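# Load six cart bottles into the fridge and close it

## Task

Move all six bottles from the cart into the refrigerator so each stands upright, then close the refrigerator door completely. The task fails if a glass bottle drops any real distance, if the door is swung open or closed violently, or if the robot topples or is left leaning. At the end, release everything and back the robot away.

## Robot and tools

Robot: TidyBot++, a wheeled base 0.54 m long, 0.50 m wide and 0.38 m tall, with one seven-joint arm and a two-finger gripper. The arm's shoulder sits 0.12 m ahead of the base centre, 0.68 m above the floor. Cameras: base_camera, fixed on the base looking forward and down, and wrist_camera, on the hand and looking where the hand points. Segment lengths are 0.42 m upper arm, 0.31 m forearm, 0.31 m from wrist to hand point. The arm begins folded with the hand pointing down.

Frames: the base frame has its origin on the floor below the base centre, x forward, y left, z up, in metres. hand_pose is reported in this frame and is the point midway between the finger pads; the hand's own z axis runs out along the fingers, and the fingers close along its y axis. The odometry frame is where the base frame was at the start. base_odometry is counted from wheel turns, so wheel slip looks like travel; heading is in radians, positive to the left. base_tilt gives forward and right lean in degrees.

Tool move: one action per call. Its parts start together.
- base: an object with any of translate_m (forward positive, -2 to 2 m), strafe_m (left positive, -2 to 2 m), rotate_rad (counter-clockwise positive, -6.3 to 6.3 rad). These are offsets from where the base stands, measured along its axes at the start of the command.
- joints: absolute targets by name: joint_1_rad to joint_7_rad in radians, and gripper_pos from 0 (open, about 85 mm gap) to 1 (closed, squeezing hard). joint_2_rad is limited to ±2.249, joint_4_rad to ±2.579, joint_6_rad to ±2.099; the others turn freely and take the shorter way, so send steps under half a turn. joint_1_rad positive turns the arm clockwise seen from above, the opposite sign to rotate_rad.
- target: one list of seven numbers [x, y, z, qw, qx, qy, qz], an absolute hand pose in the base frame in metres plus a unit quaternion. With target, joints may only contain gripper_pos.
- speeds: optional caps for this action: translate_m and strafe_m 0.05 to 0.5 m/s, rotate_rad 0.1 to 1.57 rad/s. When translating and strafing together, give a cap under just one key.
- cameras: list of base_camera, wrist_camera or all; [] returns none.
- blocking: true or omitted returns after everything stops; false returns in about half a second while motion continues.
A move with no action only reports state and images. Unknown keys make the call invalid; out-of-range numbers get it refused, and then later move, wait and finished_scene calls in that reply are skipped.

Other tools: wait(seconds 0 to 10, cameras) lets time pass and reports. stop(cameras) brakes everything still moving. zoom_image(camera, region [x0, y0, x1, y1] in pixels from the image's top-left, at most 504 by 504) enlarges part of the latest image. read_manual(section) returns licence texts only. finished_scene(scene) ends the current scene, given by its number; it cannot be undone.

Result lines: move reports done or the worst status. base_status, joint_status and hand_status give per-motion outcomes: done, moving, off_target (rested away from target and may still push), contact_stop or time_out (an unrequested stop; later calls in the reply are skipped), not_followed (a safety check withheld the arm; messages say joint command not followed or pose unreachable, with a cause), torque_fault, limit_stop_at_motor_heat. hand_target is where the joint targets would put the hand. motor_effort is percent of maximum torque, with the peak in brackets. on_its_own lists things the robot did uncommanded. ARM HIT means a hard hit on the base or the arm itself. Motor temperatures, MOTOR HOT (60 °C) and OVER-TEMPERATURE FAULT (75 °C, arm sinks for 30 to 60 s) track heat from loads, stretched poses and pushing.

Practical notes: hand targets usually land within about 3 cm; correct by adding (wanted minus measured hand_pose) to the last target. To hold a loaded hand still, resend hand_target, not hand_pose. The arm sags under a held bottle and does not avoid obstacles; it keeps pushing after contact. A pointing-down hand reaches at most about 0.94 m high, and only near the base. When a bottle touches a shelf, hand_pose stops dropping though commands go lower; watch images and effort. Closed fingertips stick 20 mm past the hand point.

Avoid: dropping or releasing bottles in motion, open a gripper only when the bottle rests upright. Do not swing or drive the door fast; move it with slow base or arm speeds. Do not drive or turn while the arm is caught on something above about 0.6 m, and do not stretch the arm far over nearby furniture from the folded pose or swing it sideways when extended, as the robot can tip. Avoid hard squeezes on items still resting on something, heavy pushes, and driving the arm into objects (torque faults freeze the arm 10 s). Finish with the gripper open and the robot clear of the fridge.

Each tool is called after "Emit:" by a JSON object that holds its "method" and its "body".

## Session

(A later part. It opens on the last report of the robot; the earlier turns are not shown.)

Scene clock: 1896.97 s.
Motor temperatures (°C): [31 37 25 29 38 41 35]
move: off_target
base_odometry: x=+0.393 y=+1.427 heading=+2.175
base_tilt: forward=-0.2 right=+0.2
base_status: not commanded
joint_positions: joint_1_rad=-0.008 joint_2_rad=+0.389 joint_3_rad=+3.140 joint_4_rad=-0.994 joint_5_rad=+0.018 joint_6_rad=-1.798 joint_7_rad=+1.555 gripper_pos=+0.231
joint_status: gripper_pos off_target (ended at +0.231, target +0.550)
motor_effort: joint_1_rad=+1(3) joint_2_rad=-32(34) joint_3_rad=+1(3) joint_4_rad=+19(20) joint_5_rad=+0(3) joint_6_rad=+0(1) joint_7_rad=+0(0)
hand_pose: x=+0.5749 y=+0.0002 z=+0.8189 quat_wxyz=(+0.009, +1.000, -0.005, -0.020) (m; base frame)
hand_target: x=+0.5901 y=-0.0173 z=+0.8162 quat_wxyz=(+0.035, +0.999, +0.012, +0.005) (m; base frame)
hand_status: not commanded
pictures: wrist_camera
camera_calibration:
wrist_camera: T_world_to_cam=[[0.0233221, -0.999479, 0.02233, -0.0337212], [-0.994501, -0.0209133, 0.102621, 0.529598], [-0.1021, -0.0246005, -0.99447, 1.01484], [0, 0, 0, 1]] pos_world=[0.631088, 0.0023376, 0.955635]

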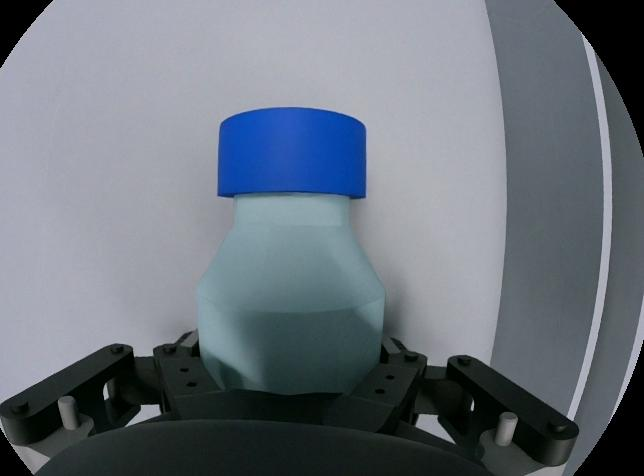

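Emit:
{"method": "move", "body": {"joints": {"joint_2_rad": 0.428, "joint_4_rad": -0.70, "joint_6_rad": -2.02, "gripper_pos": 0.55}, "cameras": ["wrist_camera"]}}

Scene clock: 1953.83 s.
Motor temperatures (°C): [31 37 25 29 38 41 35]
move: off_target
base_odometry: x=+0.393 y=+1.427 heading=+2.175
base_tilt: forward=-0.1 right=+0.2
base_status: not commanded
joint_positions: joint_1_rad=-0.008 joint_2_rad=+0.428 joint_3_rad=+3.140 joint_4_rad=-0.726 joint_5_rad=+0.018 joint_6_rad=-1.952 joint_7_rad=+1.555 gripper_pos=+0.231
joint_status: gripper_pos off_target (ended at +0.231, target +0.550); the others done
motor_effort: joint_1_rad=+0(1) joint_2_rad=-34(36) joint_3_rad=+0(1) joint_4_rad=+19(22) joint_5_rad=+0(1) joint_6_rad=+1(2) joint_7_rad=+0(1)
hand_pose: x=+0.5922 y=+0.0006 z=+0.8810 quat_wxyz=(+0.008, +1.000, -0.006, +0.018) (m; base frame)
hand_target: x=+0.5755 y=-0.0155 z=+0.8886 quat_wxyz=(+0.032, +0.999, +0.002, -0.004) (m; base frame)
hand_status: not commanded
pictures: wrist_camera
camera_calibration:
wrist_camera: T_world_to_cam=[[0.0189849, -0.999569, 0.0223742, -0.0326192], [-0.999472, -0.0183833, 0.0267964, 0.61021], [-0.0263735, -0.0228711, -0.99939, 1.03788], [0, 0, 0, 1]] pos_world=[0.63788, 0.00234989, 1.02162]

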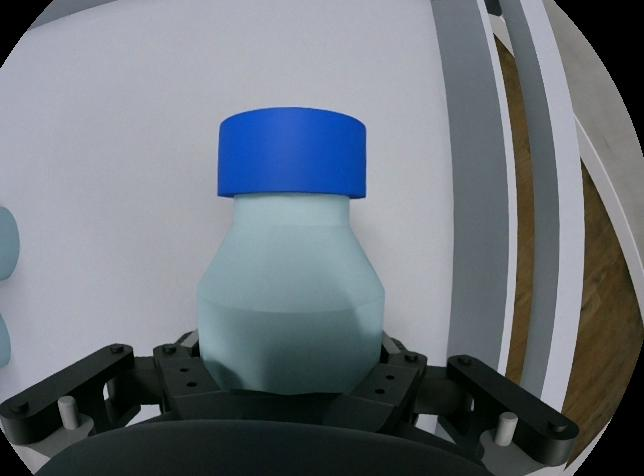

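Emit:
{"method": "move", "body": {"base": {"translate_m": -0.35}, "speeds": {"translate_m": 0.3}, "cameras": []}}

Emit:
{"method": "move", "body": {"joints": {"joint_2_rad": -0.30, "joint_4_rad": -2.01, "joint_6_rad": 0.14}, "cameras": ["wrist_camera"]}}

Scene clock: 2041.67 s.
Motor temperatures (°C): [31 37 25 29 38 41 35]
move: done
base_odometry: x=+0.592 y=+1.139 heading=+2.176
base_tilt: forward=-0.1 right=+0.1
base_status: done
joint_positions: joint_1_rad=-0.008 joint_2_rad=+0.448 joint_3_rad=+3.140 joint_4_rad=-0.698 joint_5_rad=+0.022 joint_6_rad=-1.987 joint_7_rad=+1.555 gripper_pos=+0.232
joint_status: not commanded
motor_effort: joint_1_rad=+0(4) joint_2_rad=-35(44) joint_3_rad=+0(2) joint_4_rad=+19(20) joint_5_rad=+0(3) joint_6_rad=+0(22) joint_7_rad=+0(3)
hand_pose: x=+0.5902 y=-0.0009 z=+0.8792 quat_wxyz=(+0.010, +1.000, -0.008, +0.004) (m; base frame)
hand_target: x=+0.5755 y=-0.0155 z=+0.8886 quat_wxyz=(+0.032, +0.999, +0.002, -0.004) (m; base frame)
hand_status: not commanded
pictures: none
No camera images: "cameras" was empty.

Scene clock: 2044.87 s.
Motor temperatures (°C): [31 37 25 29 38 41 35]
move: done
base_odometry: x=+0.592 y=+1.139 heading=+2.176
base_tilt: forward=-0.2 right=+0.2
base_status: not commanded
joint_positions: joint_1_rad=-0.001 joint_2_rad=-0.261 joint_3_rad=+3.143 joint_4_rad=-2.011 joint_5_rad=+0.030 joint_6_rad=+0.051 joint_7_rad=+1.555 gripper_pos=+0.232
joint_status: all done
motor_effort: joint_1_rad=+0(5) joint_2_rad=-15(35) joint_3_rad=+1(2) joint_4_rad=+28(29) joint_5_rad=+0(4) joint_6_rad=+12(13) joint_7_rad=+0(1)
hand_pose: x=+0.6284 y=+0.0017 z=+0.9924 quat_wxyz=(+0.004, +0.751, +0.006, +0.660) (m; base frame)
hand_target: x=+0.6172 y=+0.0074 z=+1.0403 quat_wxyz=(+0.029, +0.706, +0.040, +0.707) (m; base frame)
hand_status: not commanded
pictures: wrist_camera
camera_calibration:
wrist_camera: T_world_to_cam=[[0.00123275, -0.99892, 0.0464377, -0.047436], [-0.189869, -0.0458268, -0.980739, 1.13455], [0.981809, -0.00760806, -0.18972, -0.286835], [0, 0, 0, 1]] pos_world=[0.497091, 0.00242561, 1.06048]

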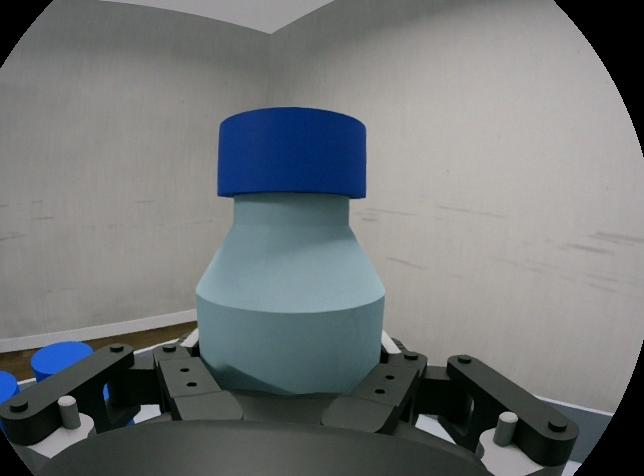

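Emit:
{"method": "move", "body": {"base": {"translate_m": 0.033, "strafe_m": 1.347, "rotate_rad": 0.607}, "speeds": {"translate_m": 0.45, "rotate_rad": 0.4}, "joints": {"joint_1_rad": 0.0, "joint_2_rad": -0.325, "joint_4_rad": -1.97, "joint_6_rad": 0.175}, "cameras": ["wrist_camera", "base_camera"]}}

Scene clock: 2061.43 s.
Motor temperatures (°C): [31 37 25 29 38 41 35]
move: done
base_odometry: x=-0.535 y=+0.400 heading=+2.783
base_tilt: forward=-0.2 right=+0.1
base_status: done
joint_positions: joint_1_rad=+0.002 joint_2_rad=-0.291 joint_3_rad=+3.140 joint_4_rad=-1.996 joint_5_rad=+0.030 joint_6_rad=+0.092 joint_7_rad=+1.555 gripper_pos=+0.232
joint_status: all done
motor_effort: joint_1_rad=+0(3) joint_2_rad=-15(18) joint_3_rad=+1(5) joint_4_rad=+28(30) joint_5_rad=+0(1) joint_6_rad=+12(14) joint_7_rad=+0(0)
hand_pose: x=+0.6209 y=+0.0018 z=+1.0293 quat_wxyz=(+0.004, +0.722, +0.006, +0.692) (m; base frame)
hand_target: x=+0.6079 y=+0.0051 z=+1.0884 quat_wxyz=(+0.032, +0.670, +0.037, +0.741) (m; base frame)
hand_status: not commanded
pictures: base_camera, wrist_camera
camera_calibration:
wrist_camera: T_world_to_cam=[[-0.00245428, -0.998895, 0.0469354, -0.0472053], [-0.105248, -0.0464168, -0.993362, 1.12985], [0.994443, -0.00737783, -0.105017, -0.367494], [0, 0, 0, 1]] pos_world=[0.48425, 0.00257966, 1.08597]

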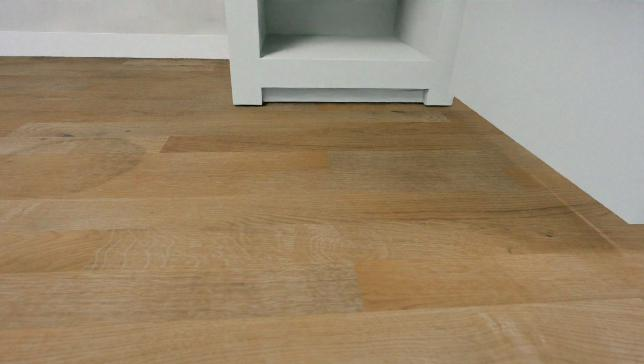

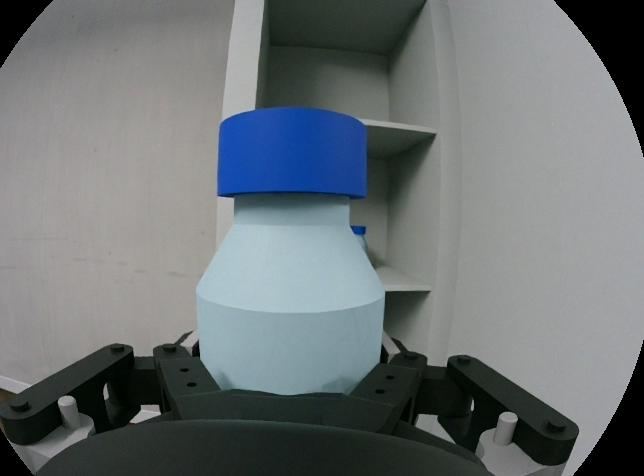

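Emit:
{"method": "move", "body": {"base": {"translate_m": 0.6035, "strafe_m": -0.0803}, "speeds": {"translate_m": 0.35}, "joints": {"joint_1_rad": 0.07}, "cameras": ["wrist_camera", "base_camera"]}}

Scene clock: 2081.40 s.
Motor temperatures (°C): [31 37 25 29 38 41 35]
move: done
base_odometry: x=-1.072 y=+0.687 heading=+2.783
base_tilt: forward=-0.2 right=+0.1
base_status: done
joint_positions: joint_1_rad=+0.062 joint_2_rad=-0.298 joint_3_rad=+3.142 joint_4_rad=-1.996 joint_5_rad=+0.030 joint_6_rad=+0.094 joint_7_rad=+1.555 gripper_pos=+0.232
joint_status: all done
motor_effort: joint_1_rad=-1(2) joint_2_rad=-14(18) joint_3_rad=+1(3) joint_4_rad=+28(29) joint_5_rad=-1(1) joint_6_rad=+11(14) joint_7_rad=+0(1)
hand_pose: x=+0.6175 y=-0.0289 z=+1.0336 quat_wxyz=(+0.026, +0.719, -0.016, +0.695) (m; base frame)
hand_target: x=+0.6070 y=-0.0291 z=+1.0884 quat_wxyz=(+0.058, +0.671, +0.014, +0.739) (m; base frame)
hand_status: not commanded
pictures: base_camera, wrist_camera
camera_calibration:
wrist_camera: T_world_to_cam=[[-0.0641176, -0.996855, 0.0465672, -0.0396071], [-0.098806, -0.0400925, -0.994299, 1.12946], [0.993039, -0.0683532, -0.0959246, -0.374208], [0, 0, 0, 1]] pos_world=[0.480661, -0.019778, 1.08897]

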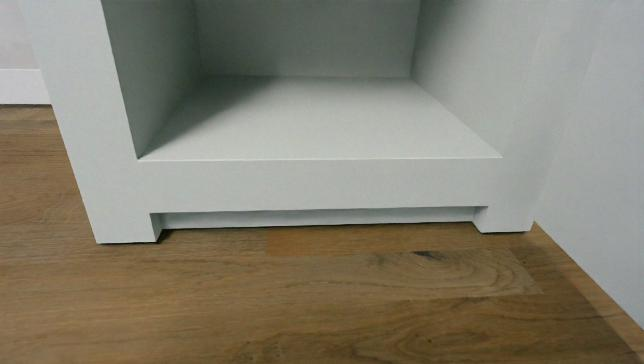

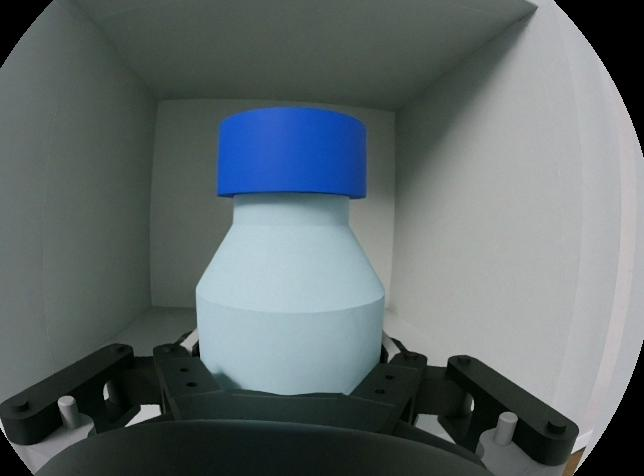

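Emit:
{"method": "move", "body": {"base": {"translate_m": 0.309, "strafe_m": 0.042, "rotate_rad": 0.035}, "speeds": {"translate_m": 0.15, "rotate_rad": 0.15}, "cameras": ["wrist_camera", "base_camera"]}}

Scene clock: 2147.30 s.
Motor temperatures (°C): [31 36 25 29 38 41 35]
move: done
base_odometry: x=-1.376 y=+0.756 heading=+2.819
base_tilt: forward=-0.1 right=+0.1
base_status: done
joint_positions: joint_1_rad=+0.064 joint_2_rad=-0.301 joint_3_rad=+3.140 joint_4_rad=-1.996 joint_5_rad=+0.030 joint_6_rad=+0.094 joint_7_rad=+1.555 gripper_pos=+0.232
joint_status: not commanded
motor_effort: joint_1_rad=+0(2) joint_2_rad=-14(18) joint_3_rad=+1(2) joint_4_rad=+29(29) joint_5_rad=+0(1) joint_6_rad=+13(13) joint_7_rad=+0(0)
hand_pose: x=+0.6166 y=-0.0288 z=+1.0350 quat_wxyz=(+0.026, +0.718, -0.016, +0.696) (m; base frame)
hand_target: x=+0.6070 y=-0.0291 z=+1.0884 quat_wxyz=(+0.058, +0.671, +0.014, +0.739) (m; base frame)
hand_status: not commanded
pictures: base_camera, wrist_camera
camera_calibration:
wrist_camera: T_world_to_cam=[[-0.0644735, -0.996807, 0.0471066, -0.0399294], [-0.0957677, -0.0408065, -0.994567, 1.12919], [0.993313, -0.0686345, -0.092831, -0.376537], [0, 0, 0, 1]] pos_world=[0.479585, -0.0195671, 1.08998]

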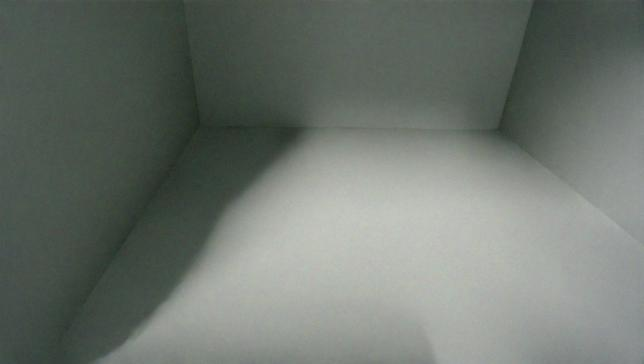

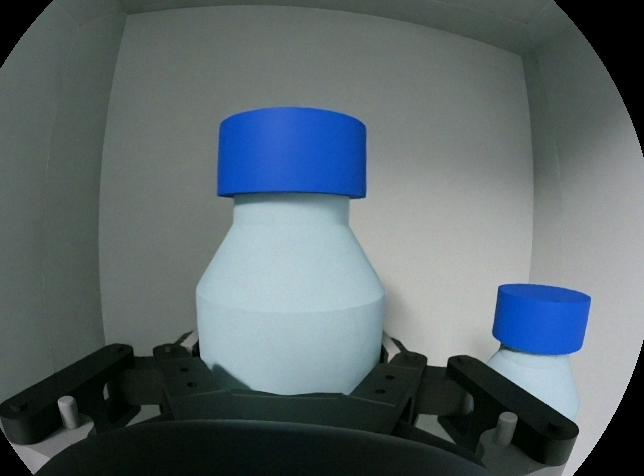

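Emit:
{"method": "move", "body": {"joints": {"joint_1_rad": 0.07, "joint_2_rad": -0.232, "joint_3_rad": 3.1416, "joint_4_rad": -2.078, "joint_5_rad": 0.07, "joint_6_rad": 0.27, "joint_7_rad": 1.6}, "cameras": ["wrist_camera"]}}

Scene clock: 2213.57 s.
Motor temperatures (°C): [31 36 25 29 38 41 35]
move: done
base_odometry: x=-1.376 y=+0.756 heading=+2.819
base_tilt: forward=-0.2 right=+0.1
base_status: not commanded
joint_positions: joint_1_rad=+0.064 joint_2_rad=-0.227 joint_3_rad=+3.140 joint_4_rad=-2.084 joint_5_rad=+0.030 joint_6_rad=+0.186 joint_7_rad=+1.555 gripper_pos=+0.232
joint_status: all done
motor_effort: joint_1_rad=+0(1) joint_2_rad=-16(19) joint_3_rad=+1(2) joint_4_rad=+27(29) joint_5_rad=+0(2) joint_6_rad=+12(14) joint_7_rad=+0(1)
hand_pose: x=+0.6346 y=-0.0291 z=+0.9720 quat_wxyz=(+0.024, +0.741, -0.016, +0.671) (m; base frame)
hand_target: x=+0.6353 y=-0.0290 z=+1.0040 quat_wxyz=(+0.052, +0.709, +0.016, +0.703) (m; base frame)
hand_status: not commanded
pictures: wrist_camera
camera_calibration:
wrist_camera: T_world_to_cam=[[-0.0585739, -0.997206, 0.0463617, -0.0391632], [-0.164008, -0.0361977, -0.985795, 1.10311], [0.984719, -0.0653455, -0.161429, -0.328119], [0, 0, 0, 1]] pos_world=[0.501729, -0.0205648, 1.03629]

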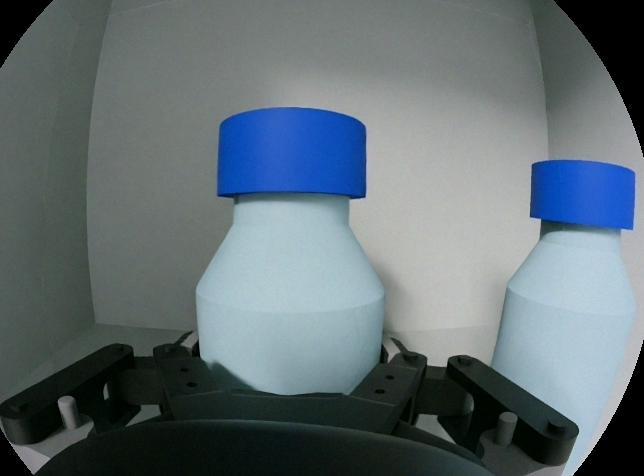

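Emit:
{"method": "move", "body": {"joints": {"joint_2_rad": -0.232, "joint_4_rad": -2.088, "joint_6_rad": 0.33}, "cameras": []}}

Emit:
{"method": "move", "body": {"joints": {"joint_2_rad": -0.225, "joint_4_rad": -2.12, "joint_6_rad": 0.345}, "cameras": ["wrist_camera"]}}

Scene clock: 2233.93 s.
Motor temperatures (°C): [31 36 25 29 38 41 35]
move: done
base_odometry: x=-1.376 y=+0.756 heading=+2.819
base_tilt: forward=-0.2 right=+0.2
base_status: not commanded
joint_positions: joint_1_rad=+0.064 joint_2_rad=-0.227 joint_3_rad=+3.140 joint_4_rad=-2.096 joint_5_rad=+0.030 joint_6_rad=+0.254 joint_7_rad=+1.555 gripper_pos=+0.232
joint_status: all done
motor_effort: joint_1_rad=+0(0) joint_2_rad=-16(18) joint_3_rad=+1(1) joint_4_rad=+28(29) joint_5_rad=+0(1) joint_6_rad=+12(13) joint_7_rad=+0(0)
hand_pose: x=+0.6350 y=-0.0285 z=+0.9855 quat_wxyz=(+0.024, +0.723, -0.015, +0.691) (m; base frame)
hand_target: x=+0.6342 y=-0.0277 z=+1.0165 quat_wxyz=(+0.052, +0.691, +0.017, +0.721) (m; base frame)
hand_status: not commanded
pictures: none
No camera images: "cameras" was empty.

Scene clock: 2234.60 s.
Motor temperatures (°C): [31 36 25 29 38 41 35]
move: done
base_odometry: x=-1.376 y=+0.756 heading=+2.819
base_tilt: forward=-0.1 right=+0.2
base_status: not commanded
joint_positions: joint_1_rad=+0.064 joint_2_rad=-0.225 joint_3_rad=+3.140 joint_4_rad=-2.124 joint_5_rad=+0.030 joint_6_rad=+0.266 joint_7_rad=+1.555 gripper_pos=+0.232
joint_status: all done
motor_effort: joint_1_rad=+0(1) joint_2_rad=-15(17) joint_3_rad=+1(1) joint_4_rad=+26(28) joint_5_rad=-1(1) joint_6_rad=+11(13) joint_7_rad=+0(1)
hand_pose: x=+0.6326 y=-0.0283 z=+0.9714 quat_wxyz=(+0.023, +0.729, -0.015, +0.684) (m; base frame)
hand_target: x=+0.6336 y=-0.0273 z=+0.9980 quat_wxyz=(+0.051, +0.700, +0.017, +0.712) (m; base frame)
hand_status: not commanded
pictures: wrist_camera
camera_calibration:
wrist_camera: T_world_to_cam=[[-0.0580595, -0.997262, 0.0458024, -0.0382002], [-0.126547, -0.0381577, -0.991226, 1.0838], [0.99026, -0.0633462, -0.123986, -0.365924], [0, 0, 0, 1]] pos_world=[0.497294, -0.0199203, 1.03067]

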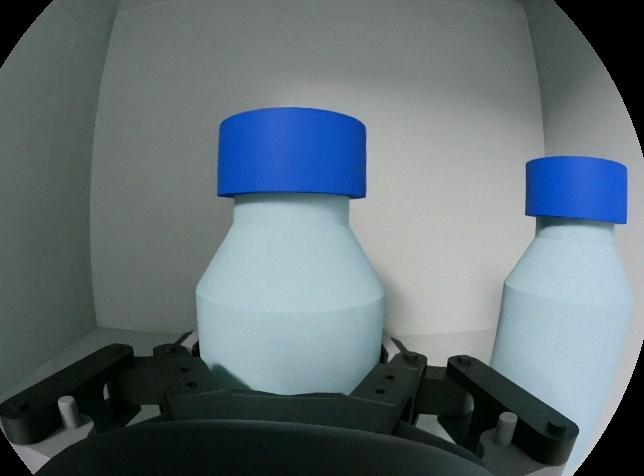

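Emit:
{"method": "move", "body": {"joints": {"joint_2_rad": -0.218, "joint_4_rad": -2.148, "joint_6_rad": 0.385}, "cameras": []}}

Emit:
{"method": "move", "body": {"joints": {"joint_2_rad": -0.213, "joint_4_rad": -2.166, "joint_6_rad": 0.41}, "cameras": ["wrist_camera"]}}

Scene clock: 2248.30 s.
Motor temperatures (°C): [31 36 25 29 38 41 35]
move: done
base_odometry: x=-1.376 y=+0.756 heading=+2.819
base_tilt: forward=-0.2 right=+0.1
base_status: not commanded
joint_positions: joint_1_rad=+0.064 joint_2_rad=-0.223 joint_3_rad=+3.140 joint_4_rad=-2.145 joint_5_rad=+0.030 joint_6_rad=+0.311 joint_7_rad=+1.555 gripper_pos=+0.232
joint_status: all done
motor_effort: joint_1_rad=-1(1) joint_2_rad=-15(18) joint_3_rad=+0(1) joint_4_rad=+26(27) joint_5_rad=+0(1) joint_6_rad=+11(12) joint_7_rad=+0(0)
hand_pose: x=+0.6313 y=-0.0279 z=+0.9718 quat_wxyz=(+0.023, +0.721, -0.015, +0.693) (m; base frame)
hand_target: x=+0.6328 y=-0.0265 z=+0.9898 quat_wxyz=(+0.050, +0.698, +0.018, +0.714) (m; base frame)
hand_status: not commanded
pictures: none
No camera images: "cameras" was empty.

Scene clock: 2248.87 s.
Motor temperatures (°C): [31 36 25 29 38 41 35]
move: done
base_odometry: x=-1.376 y=+0.756 heading=+2.819
base_tilt: forward=-0.1 right=+0.1
base_status: not commanded
joint_positions: joint_1_rad=+0.064 joint_2_rad=-0.222 joint_3_rad=+3.140 joint_4_rad=-2.157 joint_5_rad=+0.030 joint_6_rad=+0.340 joint_7_rad=+1.555 gripper_pos=+0.232
joint_status: all done
motor_effort: joint_1_rad=-1(1) joint_2_rad=-15(16) joint_3_rad=+0(1) joint_4_rad=+25(26) joint_5_rad=+0(1) joint_6_rad=+10(12) joint_7_rad=+0(0)
hand_pose: x=+0.6305 y=-0.0276 z=+0.9723 quat_wxyz=(+0.023, +0.716, -0.014, +0.698) (m; base frame)
hand_target: x=+0.6322 y=-0.0259 z=+0.9842 quat_wxyz=(+0.049, +0.697, +0.018, +0.715) (m; base frame)
hand_status: not commanded
pictures: wrist_camera
camera_calibration:
wrist_camera: T_world_to_cam=[[-0.0578401, -0.997301, 0.0452148, -0.0372394], [-0.0898026, -0.0399095, -0.99516, 1.06502], [0.994279, -0.0616206, -0.0872519, -0.401987], [0, 0, 0, 1]] pos_world=[0.493174, -0.0194051, 1.02648]

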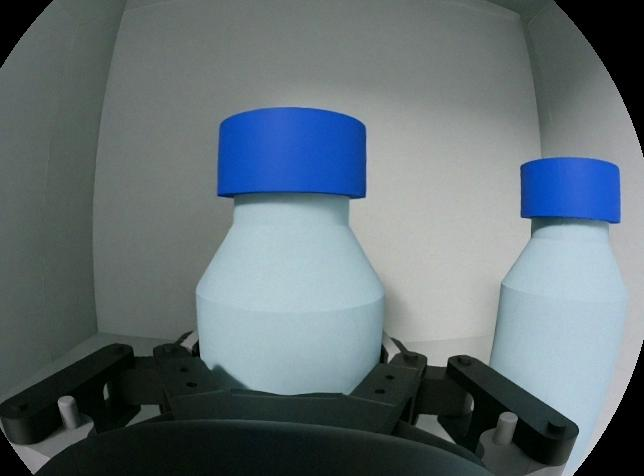

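Emit:
{"method": "move", "body": {"joints": {"joint_2_rad": -0.205, "joint_4_rad": -2.186, "joint_6_rad": 0.43}, "cameras": []}}

Emit:
{"method": "move", "body": {"joints": {"joint_2_rad": -0.199, "joint_4_rad": -2.206, "joint_6_rad": 0.453}, "cameras": ["wrist_camera"]}}

Scene clock: 2261.80 s.
Motor temperatures (°C): [31 35 25 29 38 41 35]
move: done
base_odometry: x=-1.376 y=+0.756 heading=+2.819
base_tilt: forward=-0.2 right=+0.1
base_status: not commanded
joint_positions: joint_1_rad=+0.065 joint_2_rad=-0.220 joint_3_rad=+3.140 joint_4_rad=-2.169 joint_5_rad=+0.030 joint_6_rad=+0.367 joint_7_rad=+1.555 gripper_pos=+0.232
joint_status: all done
motor_effort: joint_1_rad=-1(2) joint_2_rad=-14(15) joint_3_rad=-1(1) joint_4_rad=+23(25) joint_5_rad=+0(1) joint_6_rad=+10(10) joint_7_rad=+0(0)
hand_pose: x=+0.6299 y=-0.0274 z=+0.9727 quat_wxyz=(+0.023, +0.711, -0.014, +0.703) (m; base frame)
hand_target: x=+0.6322 y=-0.0255 z=+0.9742 quat_wxyz=(+0.048, +0.700, +0.018, +0.712) (m; base frame)
hand_status: not commanded
pictures: none
No camera images: "cameras" was empty.

Scene clock: 2262.37 s.
Motor temperatures (°C): [31 35 25 29 38 41 35]
move: done
base_odometry: x=-1.376 y=+0.756 heading=+2.819
base_tilt: forward=-0.2 right=+0.1
base_status: not commanded
joint_positions: joint_1_rad=+0.065 joint_2_rad=-0.218 joint_3_rad=+3.140 joint_4_rad=-2.182 joint_5_rad=+0.030 joint_6_rad=+0.396 joint_7_rad=+1.555 gripper_pos=+0.232
joint_status: all done
motor_effort: joint_1_rad=-2(2) joint_2_rad=-13(15) joint_3_rad=-1(1) joint_4_rad=+22(23) joint_5_rad=+0(0) joint_6_rad=+8(9) joint_7_rad=+0(0)
hand_pose: x=+0.6291 y=-0.0272 z=+0.9731 quat_wxyz=(+0.023, +0.706, -0.014, +0.708) (m; base frame)
hand_target: x=+0.6314 y=-0.0250 z=+0.9663 quat_wxyz=(+0.047, +0.701, +0.019, +0.711) (m; base frame)
hand_status: not commanded
pictures: wrist_camera
camera_calibration:
wrist_camera: T_world_to_cam=[[-0.0578322, -0.997324, 0.0447211, -0.0364634], [-0.0617879, -0.0411345, -0.997241, 1.05013], [0.996412, -0.0604359, -0.0592437, -0.429031], [0, 0, 0, 1]] pos_world=[0.490268, -0.019098, 1.02345]

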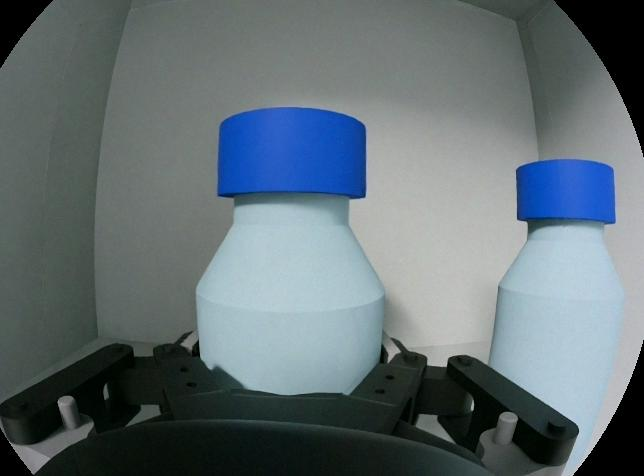

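Emit:
{"method": "move", "body": {"joints": {"gripper_pos": 0.0}, "cameras": ["wrist_camera"]}}

Scene clock: 2275.17 s.
Motor temperatures (°C): [31 35 25 29 38 41 35]
move: done
base_odometry: x=-1.376 y=+0.756 heading=+2.819
base_tilt: forward=-0.2 right=+0.2
base_status: not commanded
joint_positions: joint_1_rad=+0.065 joint_2_rad=-0.217 joint_3_rad=+3.140 joint_4_rad=-2.185 joint_5_rad=+0.030 joint_6_rad=+0.397 joint_7_rad=+1.555 gripper_pos=+0.000
joint_status: all done
motor_effort: joint_1_rad=+0(2) joint_2_rad=-12(14) joint_3_rad=+1(1) joint_4_rad=+22(23) joint_5_rad=+0(1) joint_6_rad=+9(10) joint_7_rad=+0(0)
hand_pose: x=+0.6287 y=-0.0271 z=+0.9713 quat_wxyz=(+0.023, +0.707, -0.014, +0.707) (m; base frame)
hand_target: x=+0.6314 y=-0.0250 z=+0.9663 quat_wxyz=(+0.047, +0.701, +0.019, +0.711) (m; base frame)
hand_status: not commanded
pictures: wrist_camera
camera_calibration:
wrist_camera: T_world_to_cam=[[-0.0576932, -0.997333, 0.0447003, -0.0364429], [-0.064576, -0.040953, -0.997072, 1.04988], [0.996244, -0.0604108, -0.0620411, -0.425949], [0, 0, 0, 1]] pos_world=[0.490043, -0.019082, 1.022]

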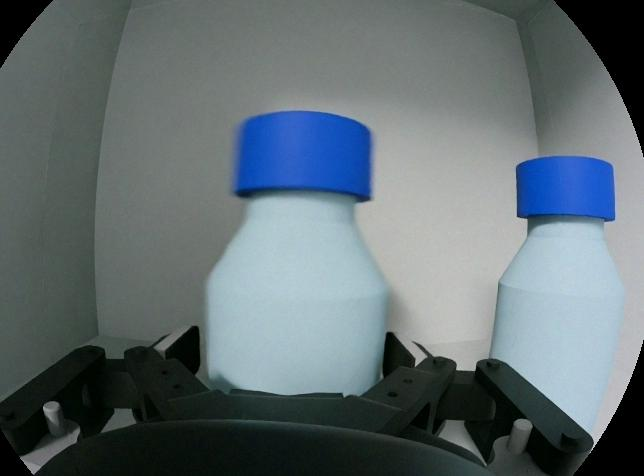

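Emit:
{"method": "wait", "body": {"seconds": 0.3, "cameras": ["wrist_camera"]}}

Scene clock: 2279.60 s.
Motor temperatures (°C): [31 35 25 29 38 41 35]
base_odometry: x=-1.376 y=+0.756 heading=+2.819
base_tilt: forward=-0.3 right=+0.1
base_status: not commanded
joint_positions: joint_1_rad=+0.065 joint_2_rad=-0.217 joint_3_rad=+3.140 joint_4_rad=-2.185 joint_5_rad=+0.030 joint_6_rad=+0.397 joint_7_rad=+1.555 gripper_pos=+0.000
joint_status: all done
motor_effort: joint_1_rad=+0(2) joint_2_rad=-12(14) joint_3_rad=+1(1) joint_4_rad=+22(23) joint_5_rad=-1(1) joint_6_rad=+9(10) joint_7_rad=+0(0)
hand_pose: x=+0.6287 y=-0.0271 z=+0.9713 quat_wxyz=(+0.023, +0.707, -0.014, +0.707) (m; base frame)
hand_target: x=+0.6314 y=-0.0250 z=+0.9663 quat_wxyz=(+0.047, +0.701, +0.019, +0.711) (m; base frame)
hand_status: not commanded
wait: 0.30 s; at rest from the start
pictures: wrist_camera
camera_calibration:
wrist_camera: T_world_to_cam=[[-0.0576932, -0.997333, 0.0447003, -0.0364429], [-0.064576, -0.040953, -0.997072, 1.04988], [0.996244, -0.0604108, -0.0620411, -0.425949], [0, 0, 0, 1]] pos_world=[0.490043, -0.019082, 1.022]

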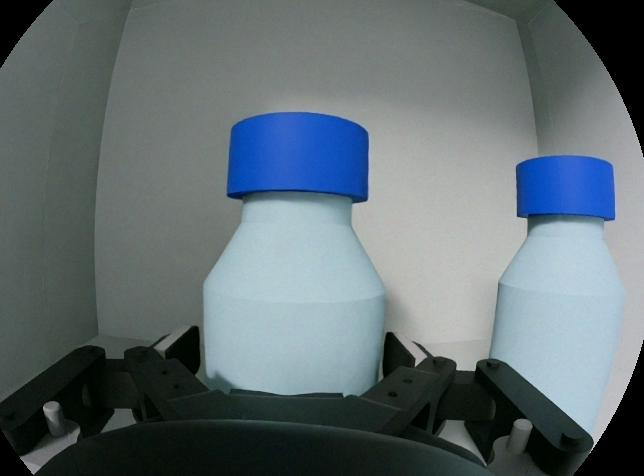

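Emit:
{"method": "move", "body": {"base": {"translate_m": -0.15, "strafe_m": 0.008}, "speeds": {"translate_m": 0.12}, "cameras": ["wrist_camera"]}}

Scene clock: 2298.53 s.
Motor temperatures (°C): [31 35 25 29 38 41 35]
move: done
base_odometry: x=-1.236 y=+0.701 heading=+2.819
base_tilt: forward=-0.2 right=+0.2
base_status: done
joint_positions: joint_1_rad=+0.065 joint_2_rad=-0.209 joint_3_rad=+3.140 joint_4_rad=-2.186 joint_5_rad=+0.030 joint_6_rad=+0.397 joint_7_rad=+1.555 gripper_pos=+0.000
joint_status: not commanded
motor_effort: joint_1_rad=+0(1) joint_2_rad=-13(15) joint_3_rad=+1(1) joint_4_rad=+22(23) joint_5_rad=+0(1) joint_6_rad=+8(10) joint_7_rad=+0(0)
hand_pose: x=+0.6311 y=-0.0273 z=+0.9660 quat_wxyz=(+0.022, +0.710, -0.014, +0.703) (m; base frame)
hand_target: x=+0.6314 y=-0.0250 z=+0.9663 quat_wxyz=(+0.047, +0.701, +0.019, +0.711) (m; base frame)
hand_status: not commanded
pictures: wrist_camera
camera_calibration:
wrist_camera: T_world_to_cam=[[-0.0572443, -0.997362, 0.0446309, -0.0364416], [-0.0746025, -0.0403059, -0.996398, 1.05047], [0.995569, -0.0603677, -0.0720984, -0.418524], [0, 0, 0, 1]] pos_world=[0.492951, -0.0192706, 1.01814]

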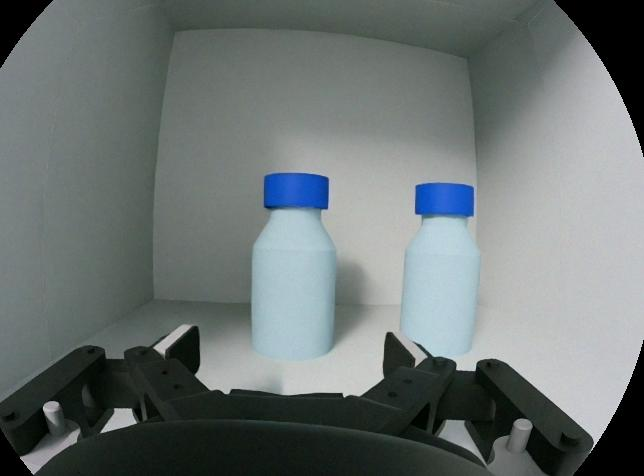

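Emit:
{"method": "move", "body": {"base": {"translate_m": -0.88}, "speeds": {"translate_m": 0.45}, "cameras": []}}

Emit:
{"method": "move", "body": {"base": {"translate_m": -0.502, "strafe_m": -0.696, "rotate_rad": -0.643}, "speeds": {"translate_m": 0.45, "rotate_rad": 0.45}, "joints": {"joint_1_rad": -0.01, "joint_2_rad": -0.418, "joint_3_rad": 3.1416, "joint_4_rad": -2.08, "joint_5_rad": 0.07, "joint_6_rad": -0.295, "joint_7_rad": 1.6}, "cameras": ["wrist_camera"]}}

Scene clock: 2393.47 s.
Motor temperatures (°C): [31 35 25 29 38 41 35]
move: done
base_odometry: x=-0.402 y=+0.422 heading=+2.819
base_tilt: forward=-0.2 right=+0.1
base_status: done
joint_positions: joint_1_rad=+0.065 joint_2_rad=-0.205 joint_3_rad=+3.140 joint_4_rad=-2.187 joint_5_rad=+0.030 joint_6_rad=+0.397 joint_7_rad=+1.555 gripper_pos=+0.000
joint_status: not commanded
motor_effort: joint_1_rad=+0(1) joint_2_rad=-13(15) joint_3_rad=+1(1) joint_4_rad=+22(23) joint_5_rad=-1(1) joint_6_rad=+9(10) joint_7_rad=+0(0)
hand_pose: x=+0.6320 y=-0.0273 z=+0.9639 quat_wxyz=(+0.022, +0.712, -0.014, +0.702) (m; base frame)
hand_target: x=+0.6314 y=-0.0250 z=+0.9663 quat_wxyz=(+0.047, +0.701, +0.019, +0.711) (m; base frame)
hand_status: not commanded
pictures: none
No camera images: "cameras" was empty.

Scene clock: 2396.47 s.
Motor temperatures (°C): [31 35 25 29 38 41 35]
move: done
base_odometry: x=+0.295 y=+0.923 heading=+2.176
base_tilt: forward=-0.1 right=+0.1
base_status: done
joint_positions: joint_1_rad=+0.002 joint_2_rad=-0.407 joint_3_rad=+3.141 joint_4_rad=-2.093 joint_5_rad=+0.030 joint_6_rad=-0.222 joint_7_rad=+1.555 gripper_pos=+0.000
joint_status: all done
motor_effort: joint_1_rad=+0(3) joint_2_rad=-7(16) joint_3_rad=+1(4) joint_4_rad=+23(24) joint_5_rad=+0(2) joint_6_rad=+8(10) joint_7_rad=+0(1)
hand_pose: x=+0.5585 y=-0.0012 z=+0.9290 quat_wxyz=(+0.007, +0.816, +0.003, +0.578) (m; base frame)
hand_target: x=+0.5497 y=-0.0007 z=+0.9206 quat_wxyz=(+0.032, +0.829, +0.038, +0.558) (m; base frame)
hand_status: not commanded
pictures: wrist_camera
camera_calibration:
wrist_camera: T_world_to_cam=[[0.00181757, -0.998851, 0.0478833, -0.0489342], [-0.389254, -0.0448135, -0.92004, 1.11401], [0.921129, -0.0169666, -0.388889, -0.0114056], [0, 0, 0, 1]] pos_world=[0.444227, 0.000851072, 1.02284]

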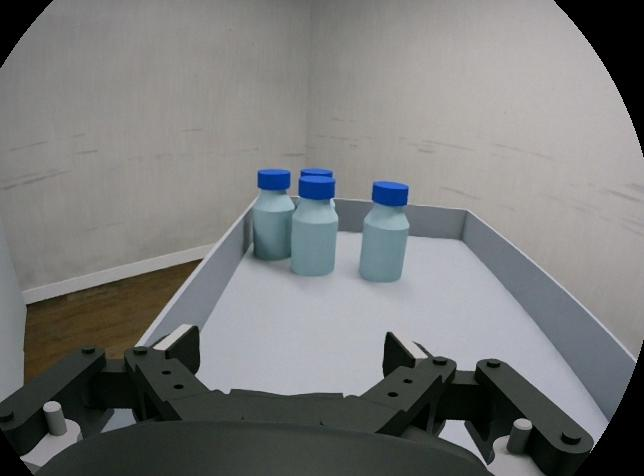

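Emit:
{"method": "zoom_image", "body": {"camera": "wrist_camera", "region": [230, 150, 430, 300]}}

Scaled by 2.520.

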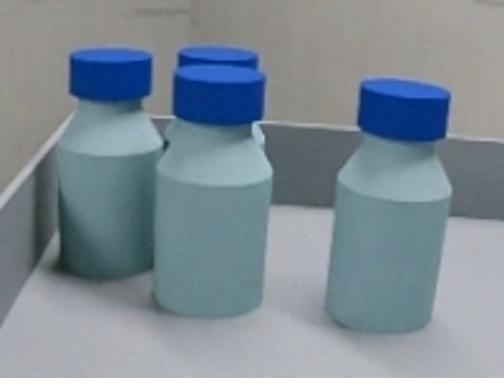

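Emit:
{"method": "move", "body": {"base": {"translate_m": 0.25, "strafe_m": -0.021}, "speeds": {"translate_m": 0.25}, "joints": {"joint_4_rad": -2.123}, "cameras": ["wrist_camera"]}}

Scene clock: 2493.97 s.
Motor temperatures (°C): [31 35 25 29 38 40 35]
move: done
base_odometry: x=+0.170 y=+1.141 heading=+2.175
base_tilt: forward=-0.2 right=+0.1
base_status: done
joint_positions: joint_1_rad=+0.001 joint_2_rad=-0.411 joint_3_rad=+3.141 joint_4_rad=-2.112 joint_5_rad=+0.030 joint_6_rad=-0.226 joint_7_rad=+1.555 gripper_pos=+0.000
joint_status: all done
motor_effort: joint_1_rad=+0(1) joint_2_rad=-7(10) joint_3_rad=+1(2) joint_4_rad=+23(24) joint_5_rad=+0(1) joint_6_rad=+8(10) joint_7_rad=+0(0)
hand_pose: x=+0.5543 y=-0.0011 z=+0.9181 quat_wxyz=(+0.007, +0.821, +0.003, +0.570) (m; base frame)
hand_target: x=+0.5429 y=-0.0007 z=+0.8949 quat_wxyz=(+0.032, +0.840, +0.039, +0.540) (m; base frame)
hand_status: not commanded
pictures: wrist_camera
camera_calibration:
wrist_camera: T_world_to_cam=[[0.00303251, -0.998856, 0.047729, -0.04881], [-0.406969, -0.0448306, -0.912341, 1.10505], [0.913437, -0.0166575, -0.406639, 0.0087774], [0, 0, 0, 1]] pos_world=[0.441852, 0.000932152, 1.01408]

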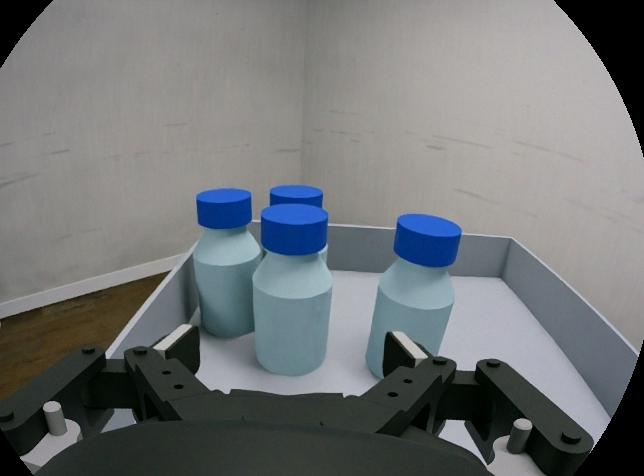

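Emit:
{"method": "move", "body": {"base": {"translate_m": 0.136, "strafe_m": 0.006}, "speeds": {"translate_m": 0.15}, "cameras": ["wrist_camera"]}}

Scene clock: 2508.47 s.
Motor temperatures (°C): [31 35 25 29 38 40 35]
move: done
base_odometry: x=+0.088 y=+1.250 heading=+2.175
base_tilt: forward=-0.1 right=+0.1
base_status: done
joint_positions: joint_1_rad=+0.001 joint_2_rad=-0.414 joint_3_rad=+3.141 joint_4_rad=-2.112 joint_5_rad=+0.030 joint_6_rad=-0.227 joint_7_rad=+1.555 gripper_pos=+0.000
joint_status: not commanded
motor_effort: joint_1_rad=+0(1) joint_2_rad=-7(9) joint_3_rad=+1(1) joint_4_rad=+23(24) joint_5_rad=+0(1) joint_6_rad=+8(9) joint_7_rad=+0(0)
hand_pose: x=+0.5535 y=-0.0010 z=+0.9193 quat_wxyz=(+0.007, +0.821, +0.003, +0.572) (m; base frame)
hand_target: x=+0.5429 y=-0.0007 z=+0.8949 quat_wxyz=(+0.032, +0.840, +0.039, +0.540) (m; base frame)
hand_status: not commanded
pictures: wrist_camera
camera_calibration:
wrist_camera: T_world_to_cam=[[0.00300884, -0.998855, 0.0477433, -0.0488188], [-0.40468, -0.0448756, -0.913357, 1.10546], [0.914453, -0.0165726, -0.404352, 0.00736981], [0, 0, 0, 1]] pos_world=[0.440767, 0.000967639, 1.01499]

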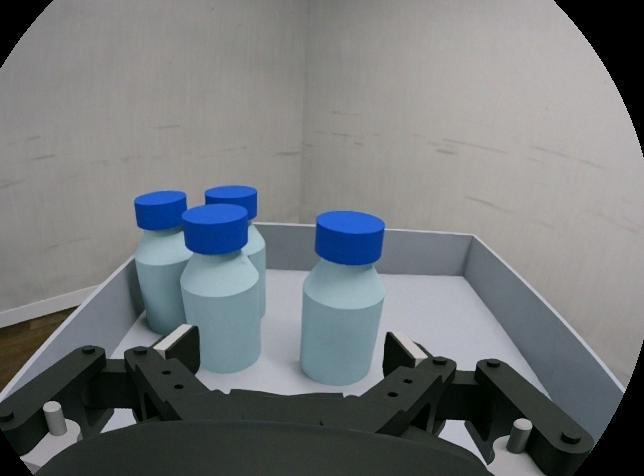

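Emit:
{"method": "wait", "body": {"seconds": 0, "cameras": ["base_camera"]}}

Scene clock: 2534.23 s.
Motor temperatures (°C): [31 35 25 29 38 40 35]
base_odometry: x=+0.088 y=+1.250 heading=+2.175
base_tilt: forward=-0.2 right=+0.1
base_status: done
joint_positions: joint_1_rad=+0.001 joint_2_rad=-0.414 joint_3_rad=+3.141 joint_4_rad=-2.112 joint_5_rad=+0.030 joint_6_rad=-0.227 joint_7_rad=+1.555 gripper_pos=+0.000
joint_status: not commanded
motor_effort: joint_1_rad=+0(1) joint_2_rad=-7(9) joint_3_rad=+1(1) joint_4_rad=+23(24) joint_5_rad=+0(1) joint_6_rad=+8(9) joint_7_rad=+0(0)
hand_pose: x=+0.5535 y=-0.0010 z=+0.9193 quat_wxyz=(+0.007, +0.821, +0.003, +0.572) (m; base frame)
hand_target: x=+0.5429 y=-0.0007 z=+0.8949 quat_wxyz=(+0.032, +0.840, +0.039, +0.540) (m; base frame)
hand_status: not commanded
pictures: base_camera

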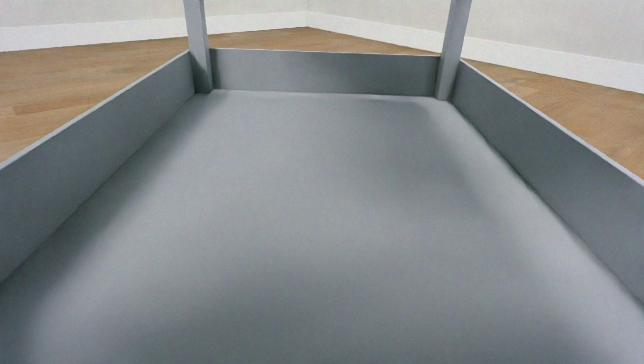

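Emit:
{"method": "move", "body": {"base": {"translate_m": -0.17, "strafe_m": -0.038}, "speeds": {"translate_m": 0.25}, "joints": {"joint_1_rad": -0.01, "joint_2_rad": 0.03, "joint_4_rad": -1.79, "joint_6_rad": -0.035}, "cameras": ["all"]}}

Scene clock: 2591.27 s.
Motor temperatures (°C): [31 34 25 29 38 40 35]
move: done
base_odometry: x=+0.216 y=+1.132 heading=+2.175
base_tilt: forward=-0.2 right=+0.1
base_status: done
joint_positions: joint_1_rad=+0.001 joint_2_rad=+0.020 joint_3_rad=+3.141 joint_4_rad=-1.803 joint_5_rad=+0.030 joint_6_rad=-0.099 joint_7_rad=+1.555 gripper_pos=+0.000
joint_status: all done
motor_effort: joint_1_rad=+0(1) joint_2_rad=-21(23) joint_3_rad=+1(2) joint_4_rad=+22(25) joint_5_rad=+0(1) joint_6_rad=+8(10) joint_7_rad=+0(0)
hand_pose: x=+0.7241 y=+0.0004 z=+0.9171 quat_wxyz=(+0.005, +0.820, +0.005, +0.573) (m; base frame)
hand_target: x=+0.7351 y=+0.0067 z=+0.9376 quat_wxyz=(+0.028, +0.799, +0.043, +0.599) (m; base frame)
hand_status: not commanded
pictures: base_camera, wrist_camera
camera_calibration:
wrist_camera: T_world_to_cam=[[0.00733771, -0.998877, 0.0467967, -0.0500747], [-0.401748, -0.0457998, -0.914604, 1.17167], [0.915721, -0.0120894, -0.401633, -0.152924], [0, 0, 0, 1]] pos_world=[0.611117, 0.00179473, 1.01253]

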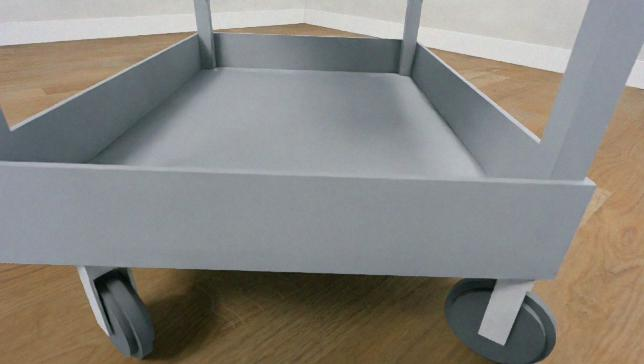

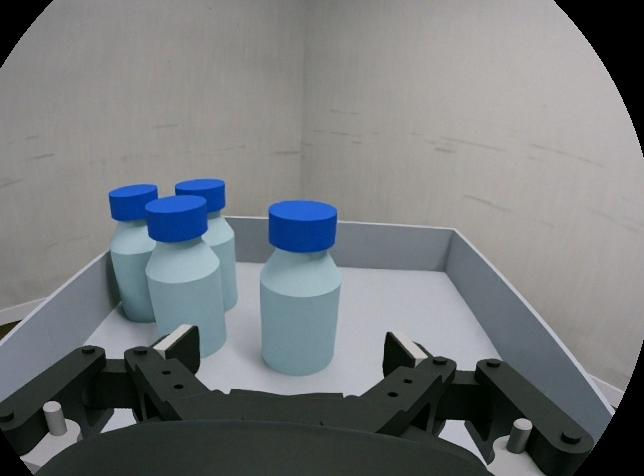

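Emit:
{"method": "zoom_image", "body": {"camera": "wrist_camera", "region": [240, 180, 370, 290]}}

Scaled by 3.877.

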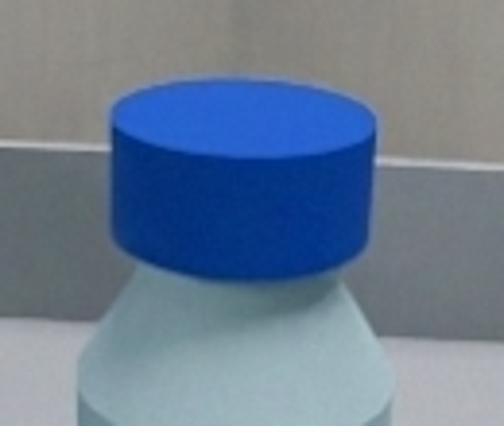

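Emit:
{"method": "move", "body": {"base": {"translate_m": 0.13}, "speeds": {"translate_m": 0.15}, "joints": {"joint_4_rad": -1.778}, "cameras": ["wrist_camera"]}}

Scene clock: 2647.30 s.
Motor temperatures (°C): [31 35 25 29 38 40 35]
move: done
base_odometry: x=+0.143 y=+1.239 heading=+2.175
base_tilt: forward=-0.1 right=+0.2
base_status: done
joint_positions: joint_1_rad=+0.000 joint_2_rad=+0.026 joint_3_rad=+3.141 joint_4_rad=-1.789 joint_5_rad=+0.030 joint_6_rad=-0.096 joint_7_rad=+1.555 gripper_pos=+0.000
joint_status: all done
motor_effort: joint_1_rad=+0(1) joint_2_rad=-22(24) joint_3_rad=+1(2) joint_4_rad=+22(24) joint_5_rad=+0(1) joint_6_rad=+8(9) joint_7_rad=+0(0)
hand_pose: x=+0.7284 y=+0.0006 z=+0.9225 quat_wxyz=(+0.005, +0.817, +0.005, +0.577) (m; base frame)
hand_target: x=+0.7370 y=+0.0068 z=+0.9448 quat_wxyz=(+0.028, +0.795, +0.043, +0.604) (m; base frame)
hand_status: not commanded
pictures: wrist_camera
camera_calibration:
wrist_camera: T_world_to_cam=[[0.0072248, -0.998876, 0.0468458, -0.0501105], [-0.391928, -0.0459274, -0.918849, 1.17502], [0.919967, -0.0117217, -0.39182, -0.166814], [0, 0, 0, 1]] pos_world=[0.614349, 0.00195601, 1.01665]

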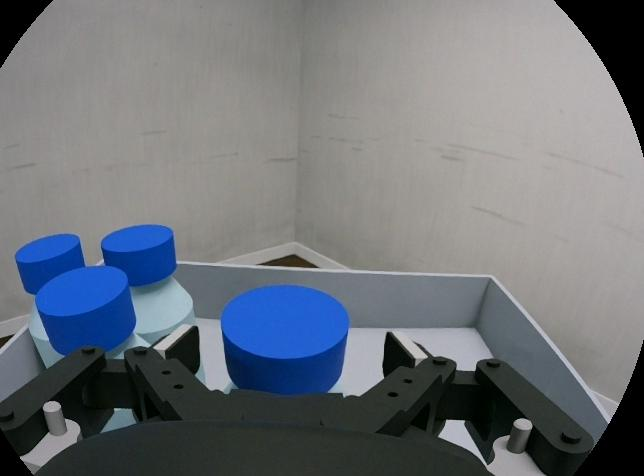

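Emit:
{"method": "move", "body": {"base": {"strafe_m": 0.006}, "speeds": {"strafe_m": 0.1}, "joints": {"gripper_pos": 0.22}, "cameras": ["wrist_camera"]}}

Scene clock: 2675.60 s.
Motor temperatures (°C): [31 35 25 29 38 40 35]
move: done
base_odometry: x=+0.138 y=+1.236 heading=+2.175
base_tilt: forward=-0.1 right=+0.2
base_status: done
joint_positions: joint_1_rad=-0.003 joint_2_rad=+0.026 joint_3_rad=+3.141 joint_4_rad=-1.789 joint_5_rad=+0.030 joint_6_rad=-0.096 joint_7_rad=+1.555 gripper_pos=+0.220
joint_status: all done
motor_effort: joint_1_rad=+0(3) joint_2_rad=-22(24) joint_3_rad=+1(3) joint_4_rad=+23(23) joint_5_rad=+0(1) joint_6_rad=+8(9) joint_7_rad=+0(0)
hand_pose: x=+0.7284 y=+0.0029 z=+0.9225 quat_wxyz=(+0.004, +0.817, +0.007, +0.577) (m; base frame)
hand_target: x=+0.7370 y=+0.0068 z=+0.9448 quat_wxyz=(+0.028, +0.795, +0.043, +0.604) (m; base frame)
hand_status: not commanded
pictures: wrist_camera
camera_calibration:
wrist_camera: T_world_to_cam=[[0.0109504, -0.998842, 0.0468467, -0.0505542], [-0.391671, -0.0473905, -0.918884, 1.17501], [0.92004, -0.00828639, -0.391737, -0.166918], [0, 0, 0, 1]] pos_world=[0.614342, 0.00380538, 1.01668]

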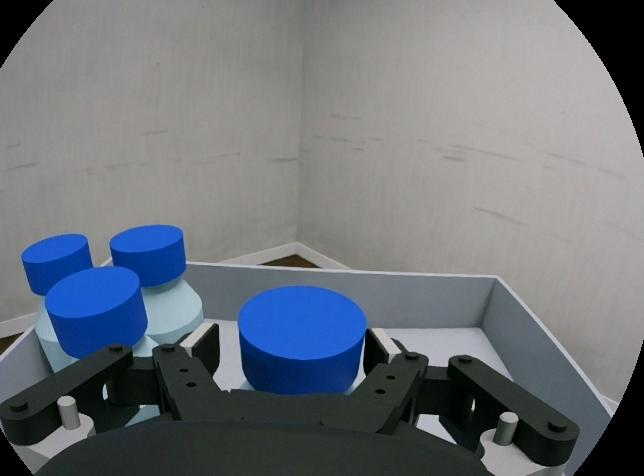

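Emit:
{"method": "move", "body": {"joints": {"gripper_pos": 0.75}, "cameras": ["wrist_camera"]}}

Scene clock: 2681.47 s.
Motor temperatures (°C): [31 35 25 29 38 40 35]
move: off_target
base_odometry: x=+0.138 y=+1.236 heading=+2.175
base_tilt: forward=-0.1 right=+0.1
base_status: not commanded
joint_positions: joint_1_rad=-0.003 joint_2_rad=+0.026 joint_3_rad=+3.142 joint_4_rad=-1.788 joint_5_rad=+0.030 joint_6_rad=-0.095 joint_7_rad=+1.555 gripper_pos=+0.440
joint_status: gripper_pos off_target (ended at +0.440, target +0.750)
motor_effort: joint_1_rad=-1(2) joint_2_rad=-22(23) joint_3_rad=+0(1) joint_4_rad=+24(25) joint_5_rad=-1(1) joint_6_rad=+10(10) joint_7_rad=+0(0)
hand_pose: x=+0.7287 y=+0.0025 z=+0.9234 quat_wxyz=(+0.004, +0.816, +0.006, +0.578) (m; base frame)
hand_target: x=+0.7370 y=+0.0068 z=+0.9448 quat_wxyz=(+0.028, +0.795, +0.043, +0.604) (m; base frame)
hand_status: not commanded
pictures: wrist_camera
camera_calibration:
wrist_camera: T_world_to_cam=[[0.0102988, -0.998848, 0.0468688, -0.0504869], [-0.389741, -0.0471741, -0.919715, 1.1753], [0.920867, -0.00879475, -0.389778, -0.169252], [0, 0, 0, 1]] pos_world=[0.614441, 0.00352639, 1.01734]

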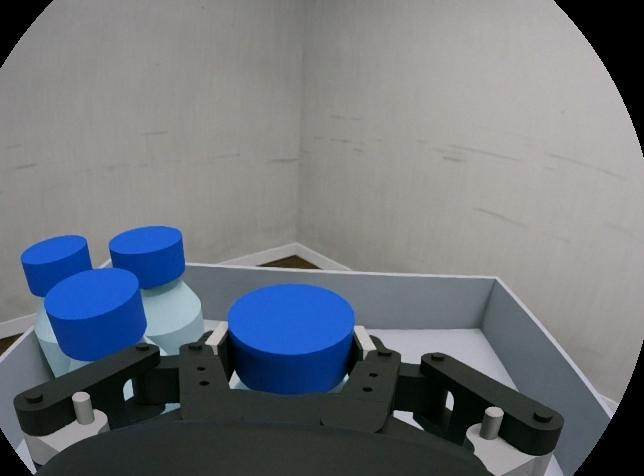

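Emit:
{"method": "move", "body": {"joints": {"joint_2_rad": -0.072, "joint_4_rad": -1.45, "joint_6_rad": -0.56}, "cameras": ["wrist_camera"]}}

Scene clock: 2775.67 s.
Motor temperatures (°C): [30 35 25 29 38 40 35]
move: done
base_odometry: x=+0.138 y=+1.236 heading=+2.175
base_tilt: forward=-0.2 right=+0.2
base_status: not commanded
joint_positions: joint_1_rad=-0.003 joint_2_rad=-0.040 joint_3_rad=+3.142 joint_4_rad=-1.481 joint_5_rad=+0.030 joint_6_rad=-0.507 joint_7_rad=+1.555 gripper_pos=+0.440
joint_status: all done
motor_effort: joint_1_rad=+0(1) joint_2_rad=-23(30) joint_3_rad=+1(1) joint_4_rad=+27(31) joint_5_rad=-1(1) joint_6_rad=+10(13) joint_7_rad=+0(0)
hand_pose: x=+0.7033 y=-0.0012 z=+1.0285 quat_wxyz=(+0.008, +0.827, +0.002, +0.562) (m; base frame)
hand_target: x=+0.6878 y=-0.0045 z=+1.0503 quat_wxyz=(+0.038, +0.823, +0.030, +0.565) (m; base frame)
hand_status: not commanded
pictures: wrist_camera
camera_calibration:
wrist_camera: T_world_to_cam=[[0.0000087345, -0.998872, 0.0474852, -0.0522427], [-0.425549, -0.0429748, -0.903914, 1.27085], [0.904935, -0.0201994, -0.425069, -0.0574521], [0, 0, 0, 1]] pos_world=[0.592799, 0.00127022, 1.1268]

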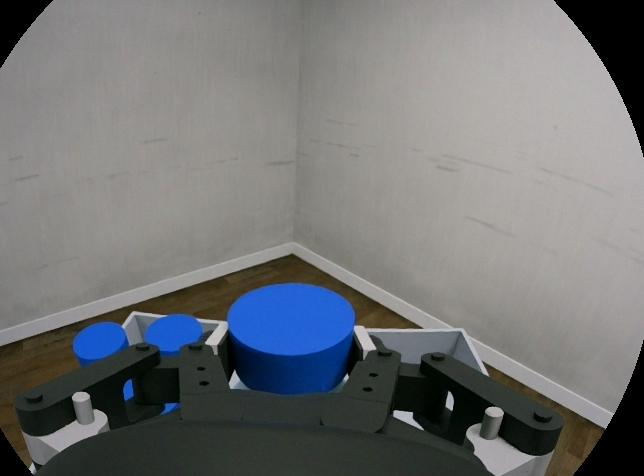

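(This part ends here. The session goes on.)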